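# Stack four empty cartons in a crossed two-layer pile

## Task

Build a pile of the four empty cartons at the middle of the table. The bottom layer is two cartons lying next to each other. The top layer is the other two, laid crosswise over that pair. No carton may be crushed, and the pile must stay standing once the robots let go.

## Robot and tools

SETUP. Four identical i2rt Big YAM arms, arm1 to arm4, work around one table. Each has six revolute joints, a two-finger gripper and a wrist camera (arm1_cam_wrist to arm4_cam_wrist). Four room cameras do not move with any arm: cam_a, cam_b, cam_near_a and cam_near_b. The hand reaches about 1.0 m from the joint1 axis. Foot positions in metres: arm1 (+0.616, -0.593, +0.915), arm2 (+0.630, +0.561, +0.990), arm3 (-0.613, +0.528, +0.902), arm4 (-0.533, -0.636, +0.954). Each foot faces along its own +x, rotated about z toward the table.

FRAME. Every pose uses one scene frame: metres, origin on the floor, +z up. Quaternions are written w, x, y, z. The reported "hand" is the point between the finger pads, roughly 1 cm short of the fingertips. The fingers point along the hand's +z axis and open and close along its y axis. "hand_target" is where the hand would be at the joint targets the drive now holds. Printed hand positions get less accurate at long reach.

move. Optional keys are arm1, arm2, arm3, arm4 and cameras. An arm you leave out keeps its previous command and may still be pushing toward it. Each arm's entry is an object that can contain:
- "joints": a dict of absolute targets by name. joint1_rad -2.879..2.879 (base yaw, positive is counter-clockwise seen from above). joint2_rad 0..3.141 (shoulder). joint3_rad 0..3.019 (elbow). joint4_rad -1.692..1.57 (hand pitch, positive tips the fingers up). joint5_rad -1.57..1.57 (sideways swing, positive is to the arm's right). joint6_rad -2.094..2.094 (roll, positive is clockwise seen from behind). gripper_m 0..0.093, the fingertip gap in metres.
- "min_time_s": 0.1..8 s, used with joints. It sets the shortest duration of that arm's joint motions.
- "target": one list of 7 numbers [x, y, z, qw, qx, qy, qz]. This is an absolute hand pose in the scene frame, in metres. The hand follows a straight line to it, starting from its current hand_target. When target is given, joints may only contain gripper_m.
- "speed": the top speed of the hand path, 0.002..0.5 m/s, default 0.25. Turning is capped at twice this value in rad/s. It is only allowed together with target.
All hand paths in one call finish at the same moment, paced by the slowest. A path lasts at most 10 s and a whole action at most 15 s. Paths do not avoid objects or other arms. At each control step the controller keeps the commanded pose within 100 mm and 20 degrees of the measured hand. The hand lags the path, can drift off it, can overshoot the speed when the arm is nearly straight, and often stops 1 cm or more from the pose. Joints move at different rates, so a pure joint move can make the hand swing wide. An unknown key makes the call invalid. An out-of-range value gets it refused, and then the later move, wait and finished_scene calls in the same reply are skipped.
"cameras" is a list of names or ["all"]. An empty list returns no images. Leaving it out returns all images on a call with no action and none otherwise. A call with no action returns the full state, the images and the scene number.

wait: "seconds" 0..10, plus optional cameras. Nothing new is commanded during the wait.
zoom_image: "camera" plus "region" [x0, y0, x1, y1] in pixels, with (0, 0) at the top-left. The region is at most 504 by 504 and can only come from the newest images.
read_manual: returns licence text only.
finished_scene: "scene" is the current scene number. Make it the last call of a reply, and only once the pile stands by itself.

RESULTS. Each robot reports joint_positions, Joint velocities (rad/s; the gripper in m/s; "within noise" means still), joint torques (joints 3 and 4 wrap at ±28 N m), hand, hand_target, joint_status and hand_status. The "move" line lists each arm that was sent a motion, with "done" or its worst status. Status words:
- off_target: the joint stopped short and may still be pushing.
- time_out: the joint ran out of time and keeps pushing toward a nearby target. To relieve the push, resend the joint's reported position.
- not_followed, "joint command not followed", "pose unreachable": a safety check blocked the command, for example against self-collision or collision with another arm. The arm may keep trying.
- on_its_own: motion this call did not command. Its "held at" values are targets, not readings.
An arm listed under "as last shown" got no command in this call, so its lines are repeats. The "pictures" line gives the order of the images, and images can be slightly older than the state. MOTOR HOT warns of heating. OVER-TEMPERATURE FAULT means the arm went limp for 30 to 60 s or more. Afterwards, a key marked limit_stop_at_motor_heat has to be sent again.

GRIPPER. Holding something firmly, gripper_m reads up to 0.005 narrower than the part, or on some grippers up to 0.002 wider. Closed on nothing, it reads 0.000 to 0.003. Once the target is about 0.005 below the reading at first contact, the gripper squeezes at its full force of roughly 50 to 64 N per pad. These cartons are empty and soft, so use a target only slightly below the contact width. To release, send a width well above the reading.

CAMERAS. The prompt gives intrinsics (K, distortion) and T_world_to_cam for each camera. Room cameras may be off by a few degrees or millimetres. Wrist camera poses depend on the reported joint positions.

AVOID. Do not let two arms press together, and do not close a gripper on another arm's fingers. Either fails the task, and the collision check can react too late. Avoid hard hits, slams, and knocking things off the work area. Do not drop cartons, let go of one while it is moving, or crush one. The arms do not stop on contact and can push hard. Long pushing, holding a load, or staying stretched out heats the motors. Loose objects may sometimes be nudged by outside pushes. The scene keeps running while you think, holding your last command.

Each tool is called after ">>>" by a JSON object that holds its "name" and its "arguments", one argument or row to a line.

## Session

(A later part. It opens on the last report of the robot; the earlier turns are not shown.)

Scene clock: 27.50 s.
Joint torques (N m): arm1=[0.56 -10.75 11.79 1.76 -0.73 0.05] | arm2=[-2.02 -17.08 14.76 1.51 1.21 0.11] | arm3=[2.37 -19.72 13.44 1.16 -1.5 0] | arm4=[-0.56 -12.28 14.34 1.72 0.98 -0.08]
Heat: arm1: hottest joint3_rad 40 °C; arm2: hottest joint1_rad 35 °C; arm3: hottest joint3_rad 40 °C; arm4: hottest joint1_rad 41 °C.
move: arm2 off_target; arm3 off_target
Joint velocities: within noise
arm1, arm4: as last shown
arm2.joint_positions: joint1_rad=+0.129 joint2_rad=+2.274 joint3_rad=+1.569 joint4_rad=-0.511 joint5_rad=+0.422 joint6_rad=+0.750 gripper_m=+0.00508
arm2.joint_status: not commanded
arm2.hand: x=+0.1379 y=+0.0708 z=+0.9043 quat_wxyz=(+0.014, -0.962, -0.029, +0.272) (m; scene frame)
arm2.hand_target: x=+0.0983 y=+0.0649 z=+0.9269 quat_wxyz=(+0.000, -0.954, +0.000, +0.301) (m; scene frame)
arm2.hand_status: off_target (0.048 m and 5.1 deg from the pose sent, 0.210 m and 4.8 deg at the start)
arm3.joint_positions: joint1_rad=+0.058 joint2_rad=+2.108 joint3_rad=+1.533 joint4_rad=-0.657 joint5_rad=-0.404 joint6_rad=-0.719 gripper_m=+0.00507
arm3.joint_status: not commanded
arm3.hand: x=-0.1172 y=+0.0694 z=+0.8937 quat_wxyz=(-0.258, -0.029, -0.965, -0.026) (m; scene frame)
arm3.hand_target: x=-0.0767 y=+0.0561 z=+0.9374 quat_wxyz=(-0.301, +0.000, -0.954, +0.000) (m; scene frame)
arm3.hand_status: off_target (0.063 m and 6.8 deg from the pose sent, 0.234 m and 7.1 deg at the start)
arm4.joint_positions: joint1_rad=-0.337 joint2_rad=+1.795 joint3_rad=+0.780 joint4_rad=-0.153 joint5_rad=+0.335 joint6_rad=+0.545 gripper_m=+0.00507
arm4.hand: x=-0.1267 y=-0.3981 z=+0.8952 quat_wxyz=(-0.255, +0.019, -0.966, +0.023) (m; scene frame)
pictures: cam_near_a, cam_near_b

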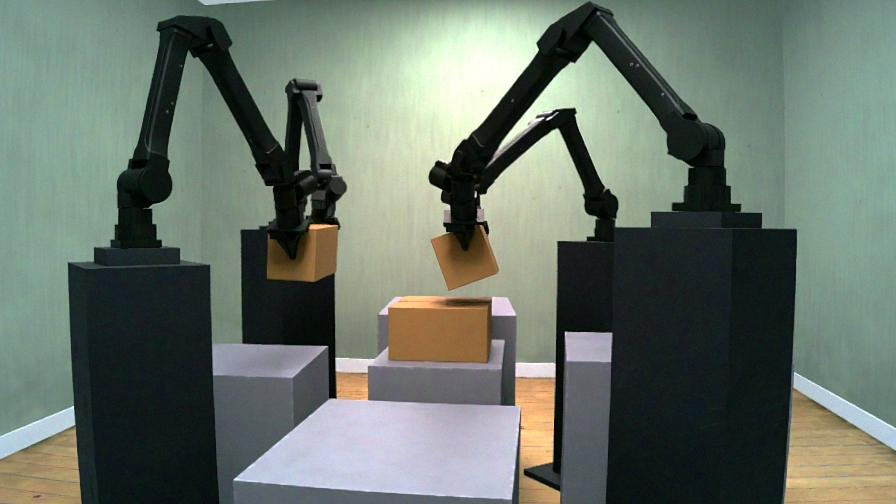

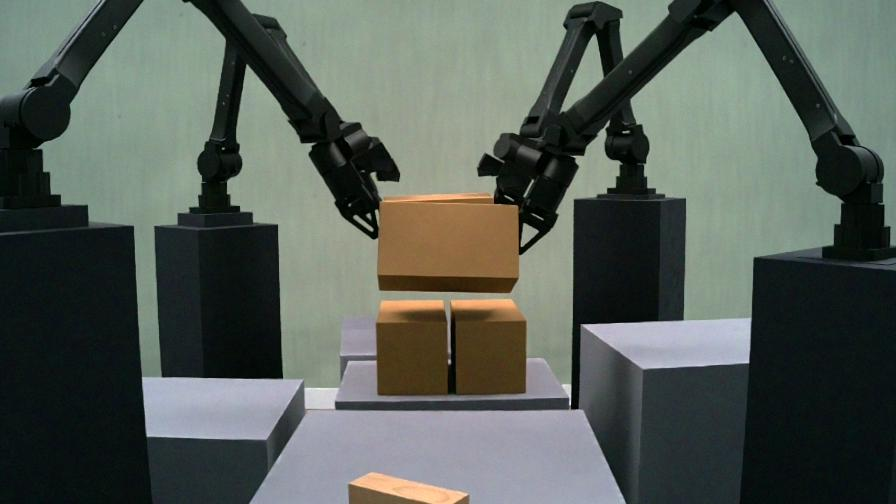

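>>> {"name": "move", "arguments": {
  "arm2": {"target": [0.098, 0.066, 0.845, 0, 0.9537, 0, -0.3007], "speed": 0.07},
  "arm3": {"target": [-0.076, 0.058, 0.855, 0.3007, 0, 0.9537, 0], "speed": 0.07},
  "cameras": ["cam_near_b","cam_near_a"]
}}

Scene clock: 30.37 s.
Joint torques (N m): arm1=[0.56 -10.75 11.78 1.77 -0.73 0.05] | arm2=[-2.43 -17.38 13.16 3.04 1.02 0.07] | arm3=[2.73 -20.13 9.24 2.36 -1.35 0.08] | arm4=[-0.56 -12.34 14.27 1.69 0.97 -0.08]
Heat: arm1: hottest joint3_rad 41 °C; arm2: hottest joint2_rad 36 °C; arm3: hottest joint3_rad 41 °C; arm4: hottest joint1_rad 41 °C.
move: arm2 off_target; arm3 off_target
Joint velocities: within noise
arm1, arm4: as last shown
arm2.joint_positions: joint1_rad=+0.130 joint2_rad=+2.403 joint3_rad=+1.569 joint4_rad=-0.412 joint5_rad=+0.427 joint6_rad=+0.750 gripper_m=+0.00508
arm2.joint_status: not commanded
arm2.hand: x=+0.1447 y=+0.0800 z=+0.8265 quat_wxyz=(+0.027, -0.963, -0.033, +0.264) (m; scene frame)
arm2.hand_target: x=+0.1006 y=+0.0695 z=+0.8481 quat_wxyz=(+0.000, -0.954, +0.000, +0.301) (m; scene frame)
arm2.hand_status: off_target (0.052 m and 6.5 deg from the pose sent, 0.072 m and 5.1 deg at the start)
arm3.joint_positions: joint1_rad=+0.056 joint2_rad=+2.214 joint3_rad=+1.533 joint4_rad=-0.521 joint5_rad=-0.407 joint6_rad=-0.720 gripper_m=+0.00507
arm3.joint_status: not commanded
arm3.hand: x=-0.1095 y=+0.0597 z=+0.8354 quat_wxyz=(-0.269, -0.026, -0.963, -0.016) (m; scene frame)
arm3.hand_target: x=-0.0774 y=+0.0596 z=+0.8563 quat_wxyz=(-0.301, +0.000, -0.954, +0.000) (m; scene frame)
arm3.hand_status: off_target (0.039 m and 5.1 deg from the pose sent, 0.058 m and 6.8 deg at the start)
pictures: cam_near_a, cam_near_b

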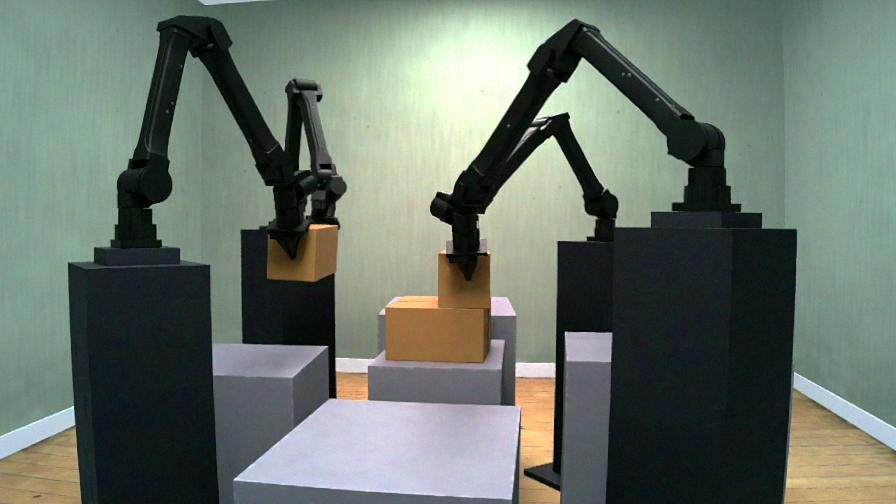

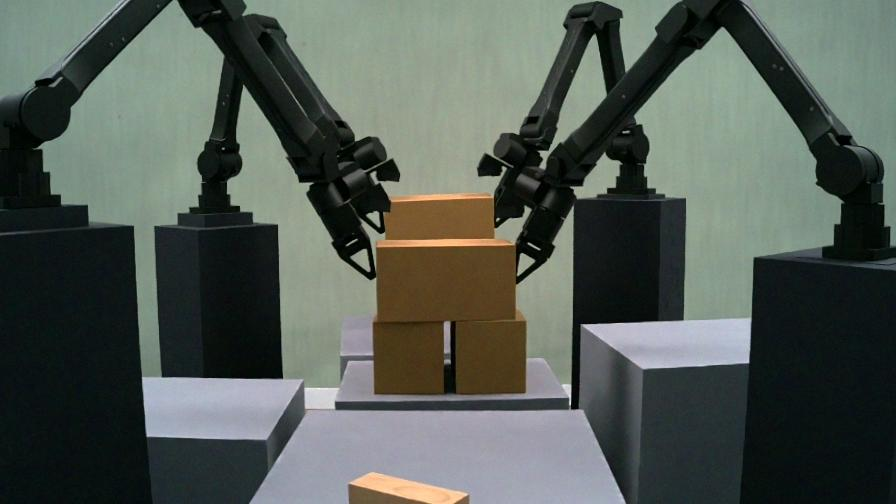

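>>> {"name": "move", "arguments": {
  "arm2": {"target": [0.185, 0.080, 0.85, 0, 0.9537, 0, -0.3007], "speed": 0.08},
  "arm3": {"target": [-0.155, 0.062, 0.85, 0.3007, 0, 0.9537, 0], "speed": 0.08},
  "cameras": ["cam_near_b","cam_near_a"]
}}

Scene clock: 32.87 s.
Joint torques (N m): arm1=[0.56 -10.7 11.78 1.77 -0.72 0.05] | arm2=[0.97 -18.55 5.89 1.88 0.57 0.11] | arm3=[-0.21 -19.84 6.48 1.26 -0.54 0.03] | arm4=[-0.73 -12.28 14.34 1.73 0.98 -0.1]
Heat: arm1: hottest joint3_rad 42 °C; arm2: hottest joint2_rad 36 °C; arm3: hottest joint3_rad 41 °C; arm4: hottest joint1_rad 41 °C.
move: arm2 off_target; arm3 off_target
Joint velocities: within noise
arm1, arm4: as last shown
arm2.joint_positions: joint1_rad=+0.187 joint2_rad=+2.336 joint3_rad=+1.415 joint4_rad=-0.312 joint5_rad=+0.475 joint6_rad=+0.846 gripper_m=+0.00508
arm2.joint_status: not commanded
arm2.hand: x=+0.1893 y=+0.0885 z=+0.8310 quat_wxyz=(+0.017, -0.958, -0.009, +0.287) (m; scene frame)
arm2.hand_target: x=+0.1851 y=+0.0800 z=+0.8499 quat_wxyz=(+0.000, -0.954, +0.000, +0.301) (m; scene frame)
arm2.hand_status: off_target (0.021 m and 2.7 deg from the pose sent, 0.047 m and 6.5 deg at the start)
arm3.joint_positions: joint1_rad=-0.002 joint2_rad=+2.140 joint3_rad=+1.375 joint4_rad=-0.436 joint5_rad=-0.463 joint6_rad=-0.809 gripper_m=+0.00507
arm3.joint_status: not commanded
arm3.hand: x=-0.1564 y=+0.0704 z=+0.8357 quat_wxyz=(-0.289, -0.005, -0.957, -0.014) (m; scene frame)
arm3.hand_target: x=-0.1550 y=+0.0621 z=+0.8501 quat_wxyz=(-0.301, +0.000, -0.954, +0.000) (m; scene frame)
arm3.hand_status: off_target (0.017 m and 2.2 deg from the pose sent, 0.048 m and 5.2 deg at the start)
pictures: cam_near_a, cam_near_b

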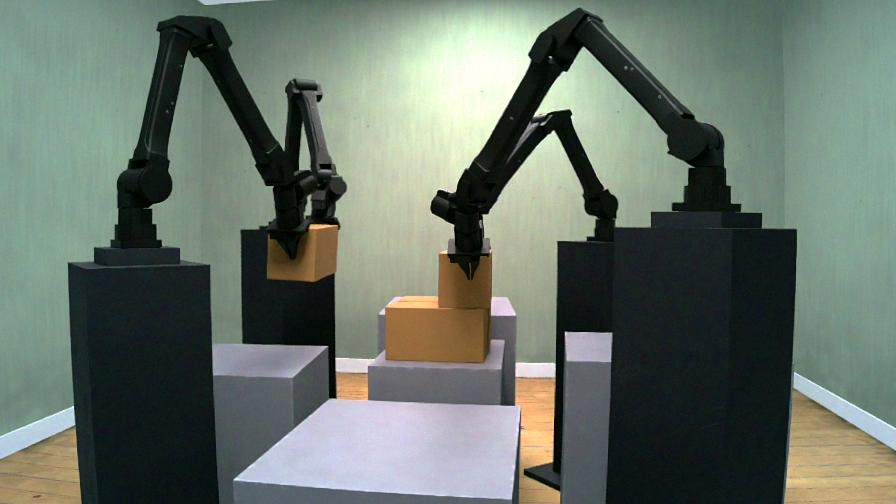

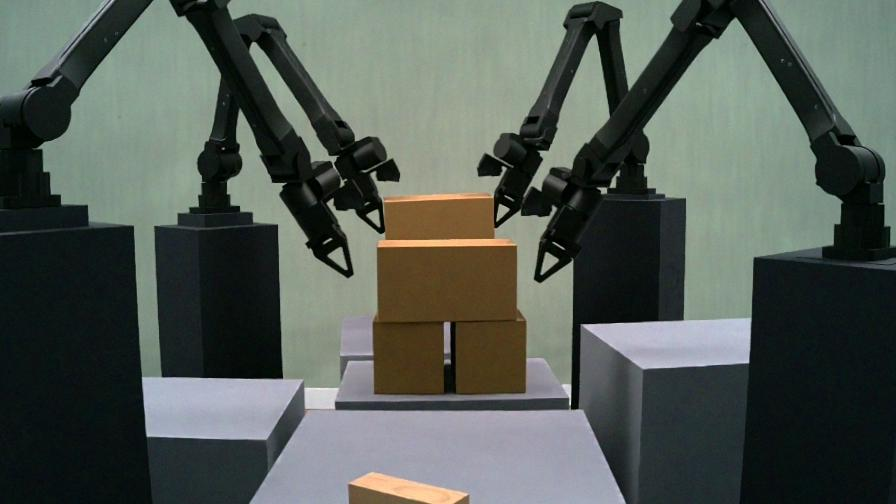

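>>> {"name": "move", "arguments": {
  "arm2": {"target": [0.34, 0.35, 1.02, 0, 0.9537, 0, -0.3007], "speed": 0.2},
  "arm3": {"target": [-0.34, 0.35, 1.02, 0.3007, 0, 0.9537, 0], "speed": 0.2},
  "arm1": {"target": [0.088, -0.095, 0.935, 0, 0.9537, 0, -0.3007], "speed": 0.12},
  "arm4": {"target": [-0.084, -0.090, 0.925, 0.3007, 0, 0.9537, 0], "speed": 0.12},
  "cameras": ["cam_near_b","cam_near_a","cam_a"]
}}

Scene clock: 38.33 s.
Joint torques (N m): arm1=[3.19 -16.44 13.15 1.52 -1.37 0.04] | arm2=[-0.03 -6.89 6.79 0.83 0.22 -0.09] | arm3=[1.38 -5.42 8.38 0.57 -0.18 0.23] | arm4=[-3.08 -18.9 15.99 1.11 1.64 -0.11]
Heat: arm1: hottest joint3_rad 44 °C; arm2: hottest joint2_rad 36 °C; arm3: hottest joint3_rad 41 °C; arm4: hottest joint3_rad 42 °C.
move: arm1 off_target; arm2 done; arm3 done; arm4 off_target
Joint velocities: within noise
arm1.joint_positions: joint1_rad=-0.088 joint2_rad=+2.131 joint3_rad=+1.544 joint4_rad=-0.670 joint5_rad=-0.418 joint6_rad=-0.754 gripper_m=+0.00509
arm1.joint_status: not commanded
arm1.hand: x=+0.1430 y=-0.1121 z=+0.8968 quat_wxyz=(+0.027, +0.966, -0.037, -0.254) (m; scene frame)
arm1.hand_target: x=+0.0925 y=-0.1006 z=+0.9383 quat_wxyz=(+0.000, +0.954, +0.000, -0.301) (m; scene frame)
arm1.hand_status: off_target (0.069 m and 7.6 deg from the pose sent, 0.304 m and 6.8 deg at the start)
arm2.joint_positions: joint1_rad=+0.090 joint2_rad=+1.328 joint3_rad=+0.510 joint4_rad=-0.319 joint5_rad=+0.440 joint6_rad=+0.750 gripper_m=+0.00508
arm2.joint_status: not commanded
arm2.hand: x=+0.3394 y=+0.3442 z=+1.0183 quat_wxyz=(-0.002, -0.953, +0.000, +0.303) (m; scene frame)
arm2.hand_target: x=+0.3400 y=+0.3499 z=+1.0198 quat_wxyz=(+0.000, -0.954, +0.000, +0.301) (m; scene frame)
arm2.hand_status: done (0.006 m and 0.4 deg from the pose sent, 0.356 m and 2.7 deg at the start)
arm3.joint_positions: joint1_rad=+0.100 joint2_rad=+0.986 joint3_rad=+0.557 joint4_rad=-0.688 joint5_rad=-0.419 joint6_rad=-0.702 gripper_m=+0.00507
arm3.joint_status: not commanded
arm3.hand: x=-0.3418 y=+0.3464 z=+1.0173 quat_wxyz=(-0.301, -0.003, -0.954, +0.001) (m; scene frame)
arm3.hand_target: x=-0.3400 y=+0.3500 z=+1.0199 quat_wxyz=(-0.301, +0.000, -0.954, +0.000) (m; scene frame)
arm3.hand_status: done (0.005 m and 0.3 deg from the pose sent, 0.382 m and 2.2 deg at the start)
arm4.joint_positions: joint1_rad=+0.060 joint2_rad=+2.176 joint3_rad=+1.526 joint4_rad=-0.637 joint5_rad=+0.472 joint6_rad=+0.904 gripper_m=+0.00507
arm4.joint_status: not commanded
arm4.hand: x=-0.1350 y=-0.1023 z=+0.9069 quat_wxyz=(-0.269, +0.038, -0.962, +0.015) (m; scene frame)
arm4.hand_target: x=-0.0867 y=-0.0946 z=+0.9270 quat_wxyz=(-0.301, +0.000, -0.954, +0.000) (m; scene frame)
arm4.hand_status: off_target (0.055 m and 6.0 deg from the pose sent, 0.312 m and 6.4 deg at the start)
pictures: cam_a, cam_near_a, cam_near_b

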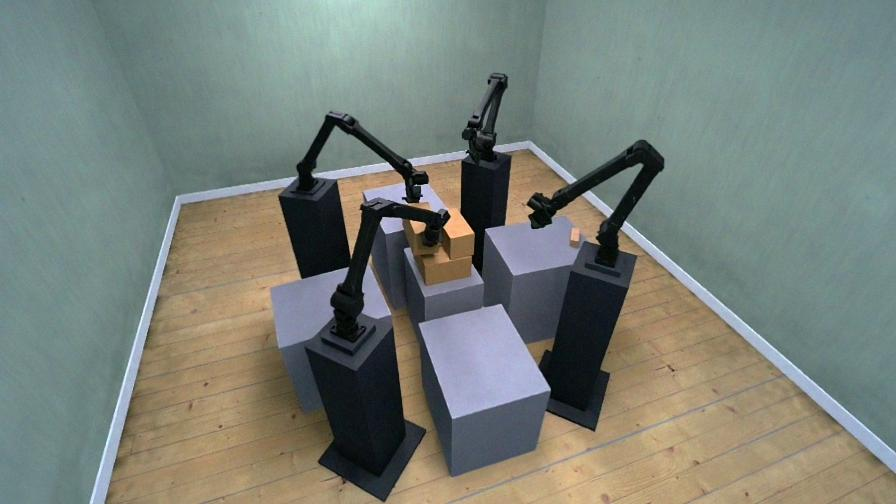

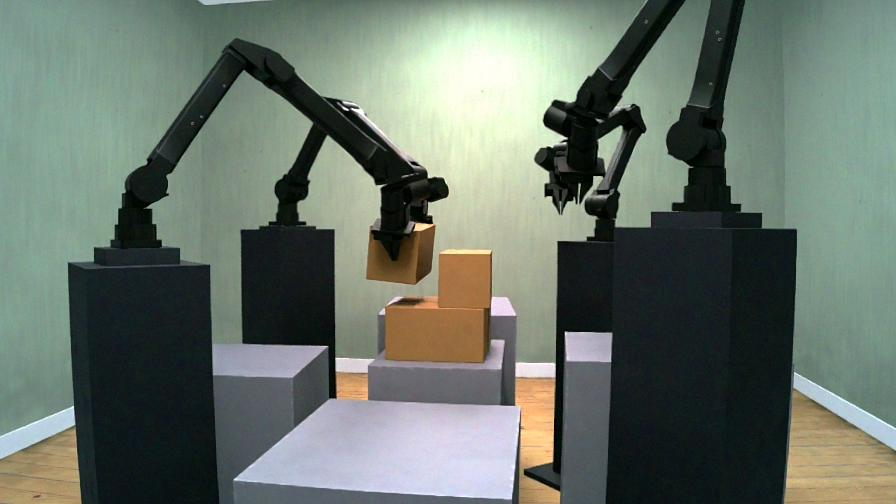

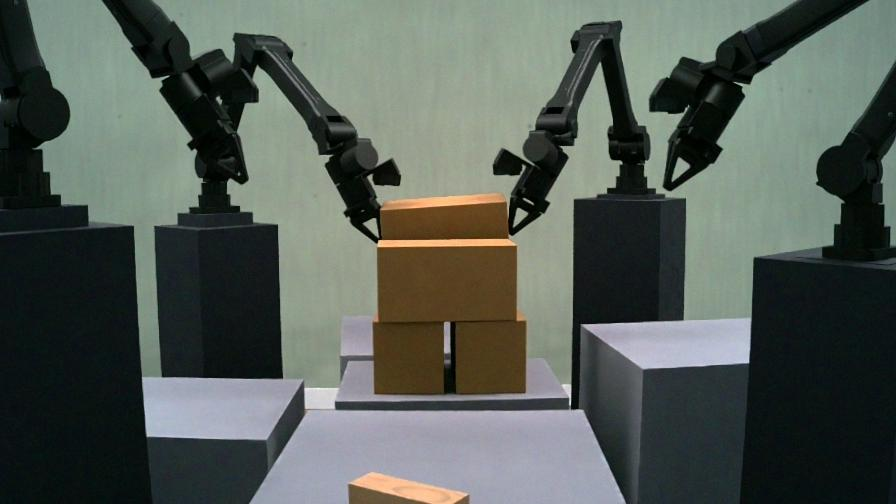

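>>> {"name": "move", "arguments": {
  "arm1": {"target": [0.0925, -0.095, 0.858, 0, 0.9537, 0, -0.3007], "speed": 0.07},
  "arm4": {"target": [-0.0867, -0.088, 0.838, 0.3007, 0, 0.9537, 0], "speed": 0.07},
  "cameras": ["cam_near_b","cam_near_a"]
}}

Scene clock: 41.13 s.
Joint torques (N m): arm1=[2.9 -16.85 10.19 2.69 -1.31 0.04] | arm2=[0.21 -6.53 6.8 0.66 0.15 -0.12] | arm3=[1.32 -5.54 8.36 0.64 -0.17 0.21] | arm4=[-2.78 -19.49 14.72 2.03 1.43 -0.11]
Heat: arm1: hottest joint3_rad 45 °C; arm2: hottest joint2_rad 36 °C; arm3: hottest joint3_rad 42 °C; arm4: hottest joint3_rad 43 °C.
move: arm1 off_target; arm4 off_target
Joint velocities: within noise
arm1.joint_positions: joint1_rad=-0.090 joint2_rad=+2.241 joint3_rad=+1.544 joint4_rad=-0.561 joint5_rad=-0.422 joint6_rad=-0.762 gripper_m=+0.00509
arm1.joint_status: not commanded
arm1.hand: x=+0.1408 y=-0.1084 z=+0.8329 quat_wxyz=(+0.028, +0.966, -0.034, -0.255) (m; scene frame)
arm1.hand_target: x=+0.0956 y=-0.0988 z=+0.8608 quat_wxyz=(+0.001, +0.954, +0.001, -0.301) (m; scene frame)
arm1.hand_status: off_target (0.056 m and 7.4 deg from the pose sent, 0.066 m and 7.6 deg at the start)
arm2, arm3: as last shown
arm4.joint_positions: joint1_rad=+0.061 joint2_rad=+2.319 joint3_rad=+1.526 joint4_rad=-0.517 joint5_rad=+0.481 joint6_rad=+0.910 gripper_m=+0.00507
arm4.joint_status: not commanded
arm4.hand: x=-0.1366 y=-0.1069 z=+0.8240 quat_wxyz=(-0.267, +0.037, -0.963, +0.026) (m; scene frame)
arm4.hand_target: x=-0.0893 y=-0.0927 z=+0.8410 quat_wxyz=(-0.301, +0.000, -0.954, +0.001) (m; scene frame)
arm4.hand_status: off_target (0.055 m and 6.5 deg from the pose sent, 0.085 m and 6.0 deg at the start)
pictures: cam_near_a, cam_near_b

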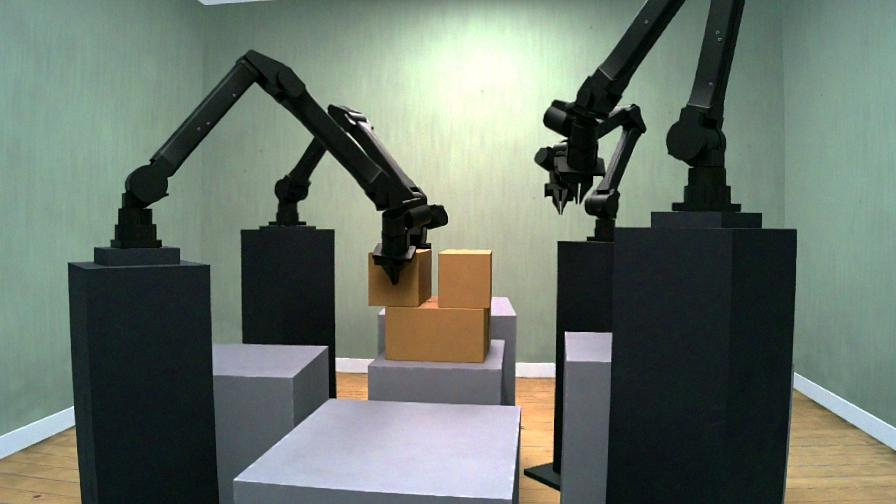

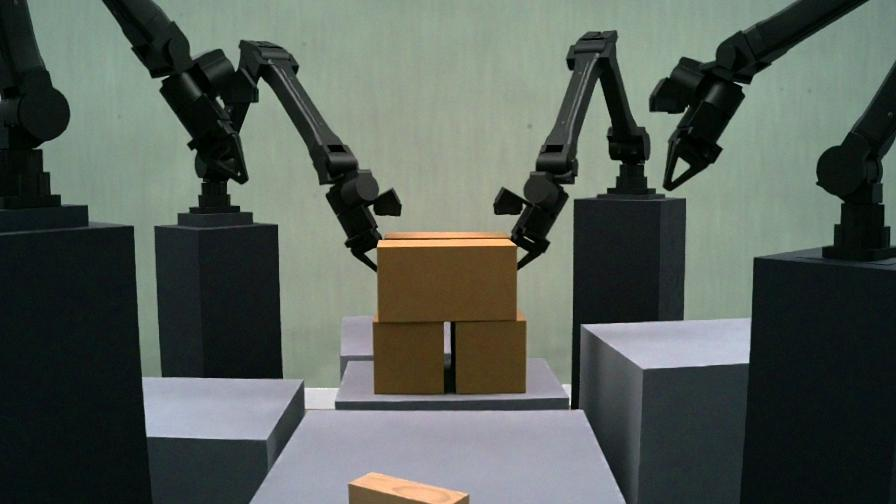

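>>> {"name": "move", "arguments": {
  "arm1": {"target": [0.0925, -0.055, 0.885, 0, 0.9537, 0, -0.3007], "speed": 0.07},
  "arm4": {"target": [-0.0875, -0.048, 0.872, 0.3007, 0, 0.9537, 0], "speed": 0.07},
  "cameras": ["cam_near_b","cam_near_a"]
}}

Scene clock: 43.47 s.
Joint torques (N m): arm1=[2.96 -17.61 12.51 1.29 -1.26 0.03] | arm2=[-0.26 -6.83 6.42 0.75 0.17 -0.1] | arm3=[1.32 -5.42 8.38 0.65 -0.17 0.21] | arm4=[-3.37 -20.66 15.41 1.14 1.55 -0.11]
Heat: arm1: hottest joint3_rad 45 °C; arm2: hottest joint2_rad 36 °C; arm3: hottest joint3_rad 42 °C; arm4: hottest joint3_rad 44 °C.
move: arm1 off_target; arm4 off_target
Joint velocities: within noise
arm1.joint_positions: joint1_rad=-0.128 joint2_rad=+2.269 joint3_rad=+1.657 joint4_rad=-0.651 joint5_rad=-0.438 joint6_rad=-0.797 gripper_m=+0.00509
arm1.joint_status: not commanded
arm1.hand: x=+0.1426 y=-0.0714 z=+0.8514 quat_wxyz=(+0.025, +0.964, -0.035, -0.261) (m; scene frame)
arm1.hand_target: x=+0.0960 y=-0.0599 z=+0.8878 quat_wxyz=(+0.000, +0.954, +0.000, -0.301) (m; scene frame)
arm1.hand_status: off_target (0.063 m and 6.8 deg from the pose sent, 0.089 m and 7.4 deg at the start)
arm2, arm3: as last shown
arm4.joint_positions: joint1_rad=+0.096 joint2_rad=+2.337 joint3_rad=+1.678 joint4_rad=-0.637 joint5_rad=+0.488 joint6_rad=+0.944 gripper_m=+0.00507
arm4.joint_status: not commanded
arm4.hand: x=-0.1354 y=-0.0576 z=+0.8581 quat_wxyz=(-0.274, +0.035, -0.961, +0.013) (m; scene frame)
arm4.hand_target: x=-0.0897 y=-0.0520 z=+0.8740 quat_wxyz=(-0.301, +0.000, -0.954, +0.000) (m; scene frame)
arm4.hand_status: off_target (0.051 m and 5.4 deg from the pose sent, 0.090 m and 6.5 deg at the start)
pictures: cam_near_a, cam_near_b

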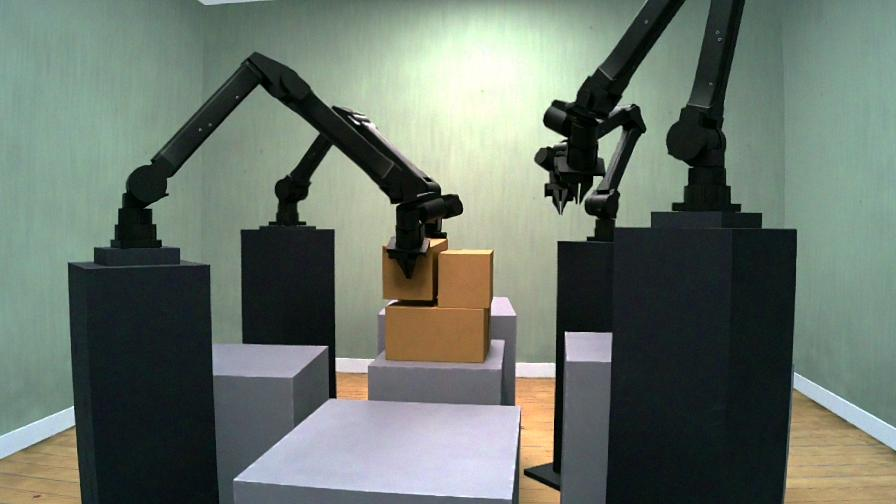

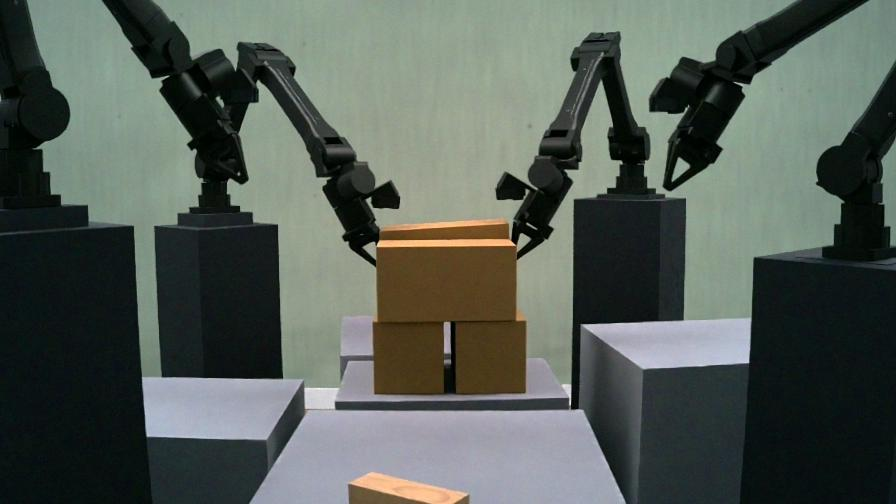

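>>> {"name": "move", "arguments": {
  "arm1": {"target": [0.096, -0.062, 0.855, 0, 0.9537, 0, -0.3007], "speed": 0.05},
  "arm4": {"target": [-0.090, -0.068, 0.832, 0.3007, 0, 0.9537, 0], "speed": 0.05},
  "cameras": ["cam_near_b","cam_near_a","cam_b","cam_a"]
}}

Scene clock: 45.43 s.
Joint torques (N m): arm1=[3.25 -17.49 9.85 2.85 -1.22 0.04] | arm2=[-0.21 -6.71 6.69 0.91 0.19 -0.11] | arm3=[1.32 -5.48 8.38 0.64 -0.17 0.21] | arm4=[-3.6 -20.89 9.32 2.03 1.62 -0.2]
Heat: arm1: hottest joint3_rad 46 °C; arm2: hottest joint2_rad 36 °C; arm3: hottest joint3_rad 42 °C; arm4: hottest joint3_rad 44 °C.
move: arm1 off_target; arm4 off_target
Joint velocities: within noise
arm1.joint_positions: joint1_rad=-0.130 joint2_rad=+2.299 joint3_rad=+1.658 joint4_rad=-0.629 joint5_rad=-0.439 joint6_rad=-0.797 gripper_m=+0.00509
arm1.joint_status: not commanded
arm1.hand: x=+0.1441 y=-0.0714 z=+0.8332 quat_wxyz=(+0.028, +0.965, -0.037, -0.259) (m; scene frame)
arm1.hand_target: x=+0.0988 y=-0.0658 z=+0.8575 quat_wxyz=(+0.001, +0.954, +0.000, -0.301) (m; scene frame)
arm1.hand_status: off_target (0.054 m and 7.2 deg from the pose sent, 0.048 m and 6.8 deg at the start)
arm2, arm3: as last shown
arm4.joint_positions: joint1_rad=+0.096 joint2_rad=+2.371 joint3_rad=+1.678 joint4_rad=-0.559 joint5_rad=+0.482 joint6_rad=+0.944 gripper_m=+0.00506
arm4.joint_status: not commanded
arm4.hand: x=-0.1321 y=-0.0487 z=+0.8400 quat_wxyz=(-0.282, +0.031, -0.959, -0.008) (m; scene frame)
arm4.hand_target: x=-0.0922 y=-0.0700 z=+0.8330 quat_wxyz=(-0.300, +0.000, -0.954, +0.001) (m; scene frame)
arm4.hand_status: off_target (0.047 m and 4.2 deg from the pose sent, 0.053 m and 5.4 deg at the start)
pictures: cam_a, cam_b, cam_near_a, cam_near_b

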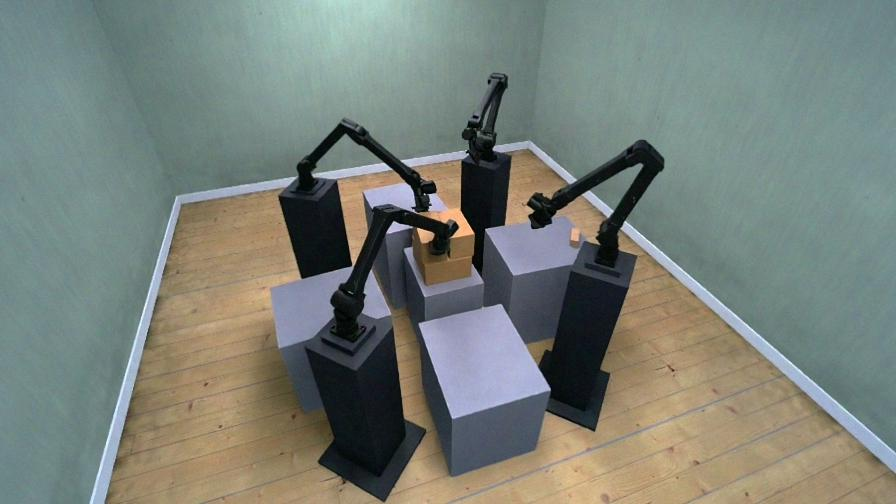

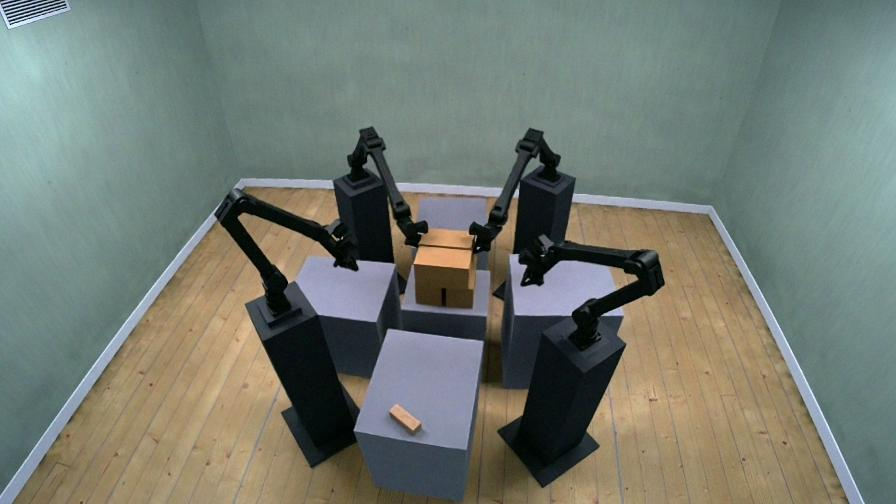

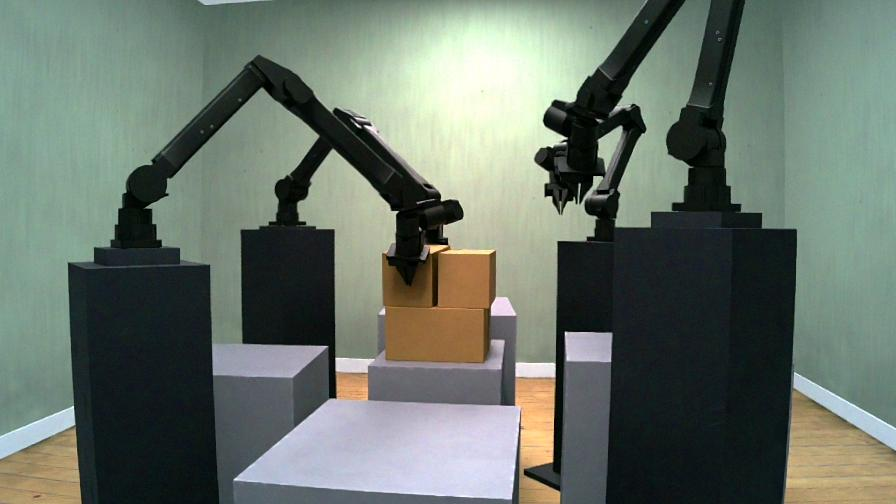

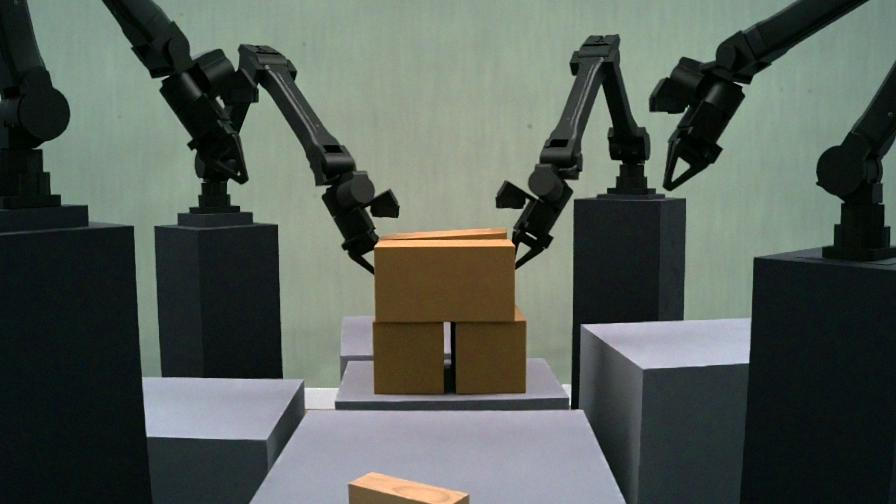

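>>> {"name": "move", "arguments": {
  "arm1": {"target": [0.097, -0.085, 0.875, 0, 0.9537, 0, -0.3007], "speed": 0.06},
  "arm4": {"target": [-0.092, -0.105, 0.875, 0.3007, 0, 0.9537, 0], "speed": 0.06},
  "cameras": ["cam_near_b","cam_near_a"]
}}

>>> {"name": "zoom_image", "arguments": {
  "camera": "cam_near_a",
  "region": [350, 220, 530, 380]
}}

Scene clock: 47.57 s.
Joint torques (N m): arm1=[4.95 -20.95 6.58 2.09 -0.82 0.19] | arm2=[0.5 -7.36 6.75 0.88 0.19 -0.11] | arm3=[1.32 -5.48 8.36 0.64 -0.17 0.21] | arm4=[-4.37 -22.71 8.27 1.81 1.17 -0.25]
Heat: arm1: hottest joint3_rad 46 °C; arm2: hottest joint2_rad 36 °C; arm3: hottest joint3_rad 42 °C; arm4: hottest joint3_rad 44 °C.
move: arm1 off_target; arm4 off_target
Joint velocities: within noise
arm1.joint_positions: joint1_rad=-0.129 joint2_rad=+2.281 joint3_rad=+1.635 joint4_rad=-0.592 joint5_rad=-0.445 joint6_rad=-0.793 gripper_m=+0.00509
arm1.joint_status: not commanded
arm1.hand: x=+0.1423 y=-0.0713 z=+0.8391 quat_wxyz=(+0.018, +0.962, -0.034, -0.270) (m; scene frame)
arm1.hand_target: x=+0.0988 y=-0.0870 z=+0.8751 quat_wxyz=(+0.002, +0.954, +0.000, -0.301) (m; scene frame)
arm1.hand_status: off_target (0.059 m and 5.7 deg from the pose sent, 0.064 m and 7.2 deg at the start)
arm2, arm3: as last shown
arm4.joint_positions: joint1_rad=+0.075 joint2_rad=+2.274 joint3_rad=+1.546 joint4_rad=-0.534 joint5_rad=+0.486 joint6_rad=+0.920 gripper_m=+0.00506
arm4.joint_status: not commanded
arm4.hand: x=-0.1354 y=-0.0867 z=+0.8595 quat_wxyz=(-0.281, +0.033, -0.959, +0.004) (m; scene frame)
arm4.hand_target: x=-0.0937 y=-0.1063 z=+0.8752 quat_wxyz=(-0.301, +0.000, -0.954, +0.001) (m; scene frame)
arm4.hand_status: off_target (0.050 m and 4.4 deg from the pose sent, 0.078 m and 4.3 deg at the start)
pictures: cam_near_a, cam_near_b

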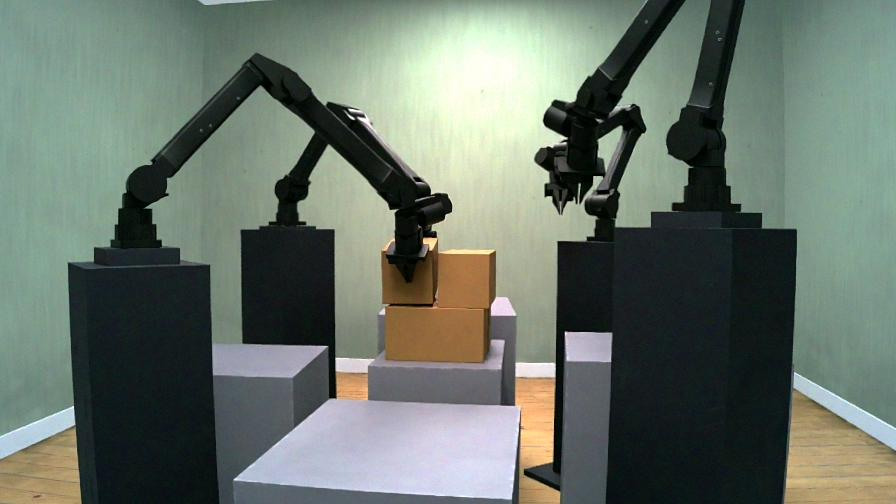

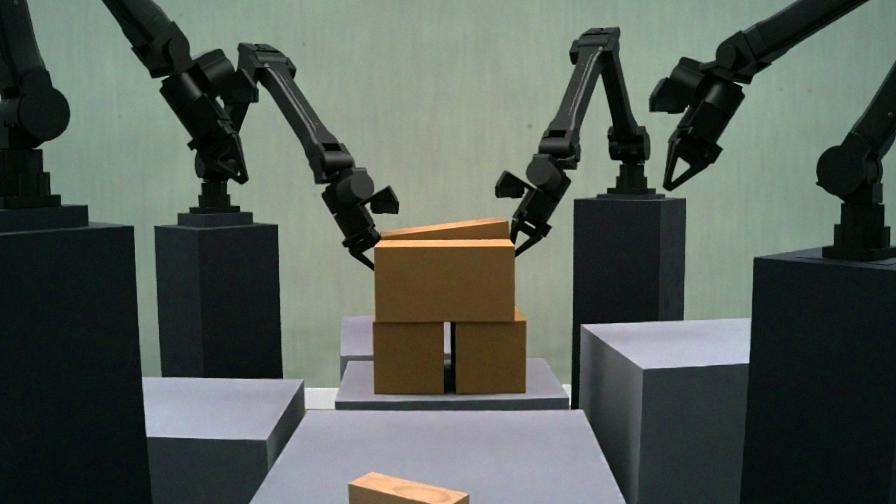

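Scaled by 2.800 from the camera's 896x504 image, which has a finer 1280x720 frame.

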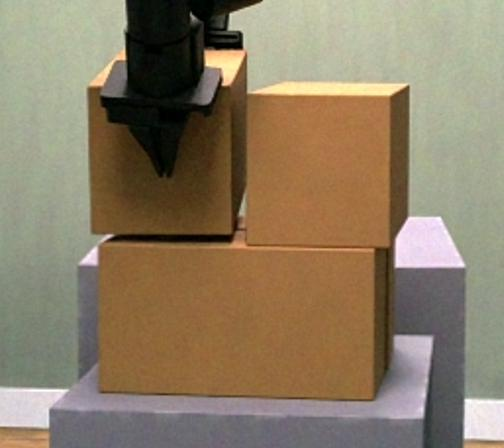

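>>> {"name": "move", "arguments": {
  "arm1": {"target": [0.099, -0.094, 0.855, 0, 0.9537, 0, -0.3007], "speed": 0.05},
  "arm4": {"target": [-0.0935, -0.112, 0.838, 0.3007, 0, 0.9537, 0], "speed": 0.05},
  "cameras": ["cam_near_b","cam_near_a","cam_b"]
}}

>>> {"name": "zoom_image", "arguments": {
  "camera": "cam_near_a",
  "region": [350, 220, 530, 380]
}}

>>> {"name": "zoom_image", "arguments": {
  "camera": "cam_b",
  "region": [380, 200, 510, 330]
}}

Scene clock: 49.73 s.
Joint torques (N m): arm1=[5.3 -19.66 6.17 2.18 -0.75 0.16] | arm2=[0.67 -6.53 6.64 0.79 0.19 -0.13] | arm3=[1.38 -5.48 8.35 0.64 -0.18 0.21] | arm4=[-4.42 -19.25 8.24 2.06 1.23 -0.26]
Heat: arm1: hottest joint3_rad 46 °C; arm2: hottest joint2_rad 36 °C; arm3: hottest joint3_rad 43 °C; arm4: hottest joint3_rad 44 °C.
move: arm1 off_target; arm4 off_target
Joint velocities: within noise
arm1.joint_positions: joint1_rad=-0.127 joint2_rad=+2.280 joint3_rad=+1.600 joint4_rad=-0.539 joint5_rad=-0.444 joint6_rad=-0.785 gripper_m=+0.00509
arm1.joint_status: not commanded
arm1.hand: x=+0.1436 y=-0.0755 z=+0.8308 quat_wxyz=(+0.012, +0.961, -0.035, -0.275) (m; scene frame)
arm1.hand_target: x=+0.1010 y=-0.0956 z=+0.8553 quat_wxyz=(+0.001, +0.954, +0.000, -0.301) (m; scene frame)
arm1.hand_status: off_target (0.054 m and 5.2 deg from the pose sent, 0.052 m and 5.7 deg at the start)
arm2, arm3: as last shown
arm4.joint_positions: joint1_rad=+0.073 joint2_rad=+2.278 joint3_rad=+1.517 joint4_rad=-0.461 joint5_rad=+0.482 joint6_rad=+0.917 gripper_m=+0.00506
arm4.joint_status: not commanded
arm4.hand: x=-0.1339 y=-0.0864 z=+0.8516 quat_wxyz=(-0.290, +0.029, -0.957, -0.013) (m; scene frame)
arm4.hand_target: x=-0.0962 y=-0.1138 z=+0.8390 quat_wxyz=(-0.300, +0.000, -0.954, +0.001) (m; scene frame)
arm4.hand_status: off_target (0.050 m and 3.8 deg from the pose sent, 0.053 m and 4.4 deg at the start)
pictures: cam_b, cam_near_a, cam_near_b

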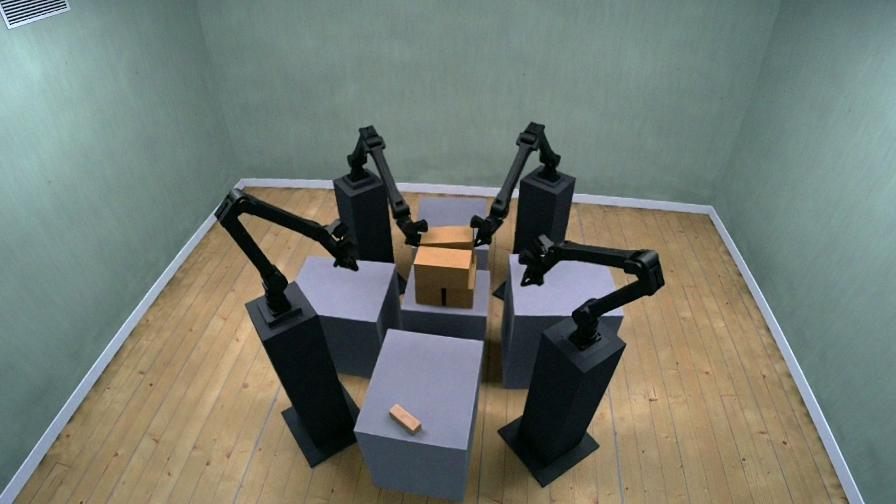

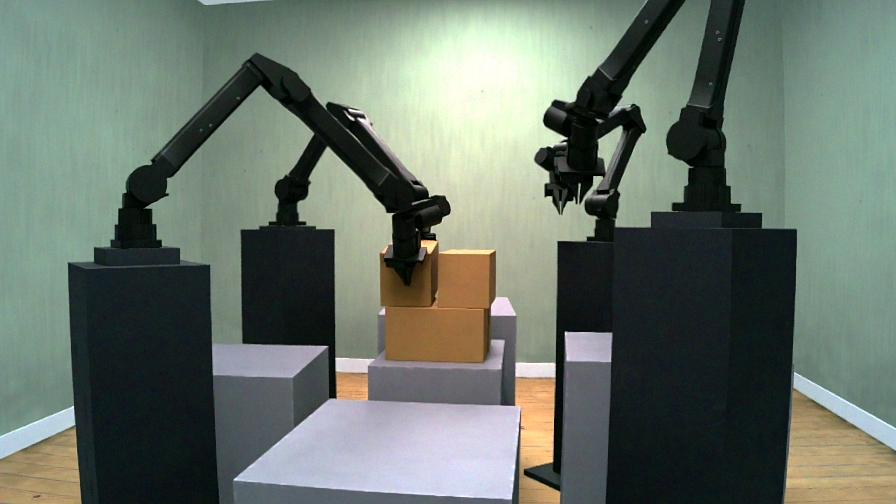

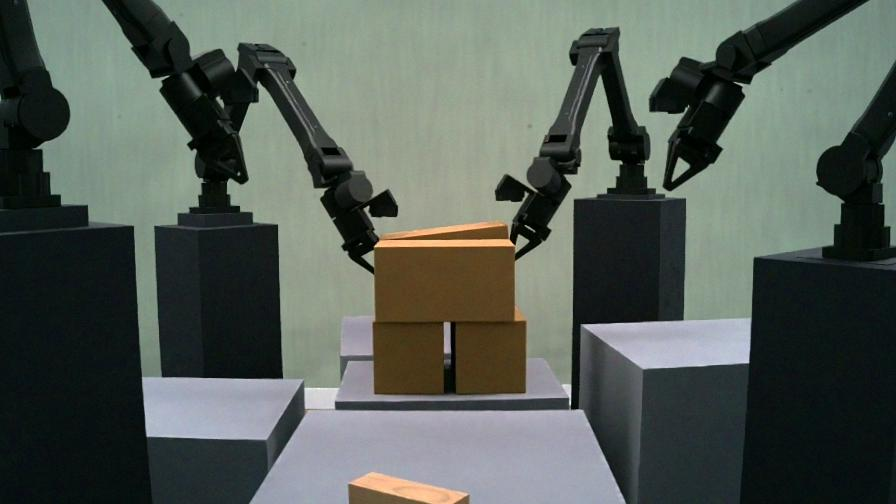

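Scaled by 2.800 from the camera's 896x504 image, which has a finer 1280x720 frame.

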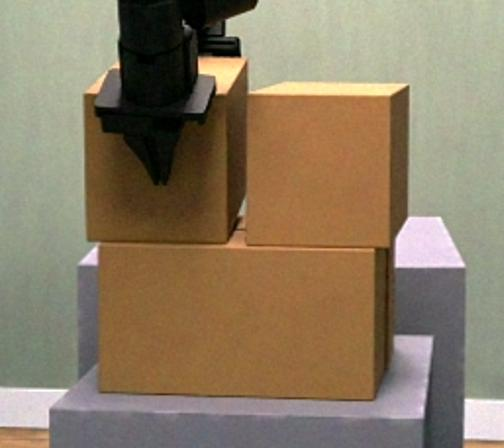

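Scaled by 3.877 from the camera's 896x504 image, which has a finer 1280x720 frame.

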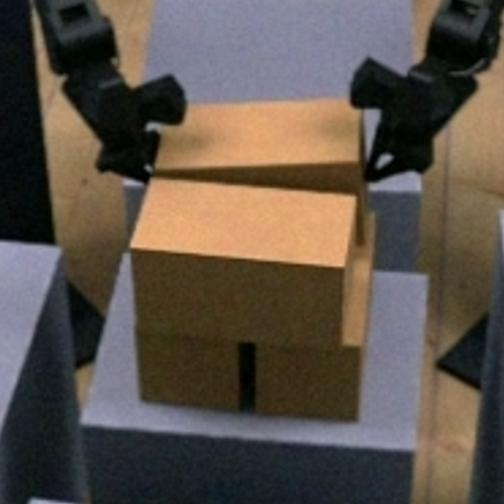

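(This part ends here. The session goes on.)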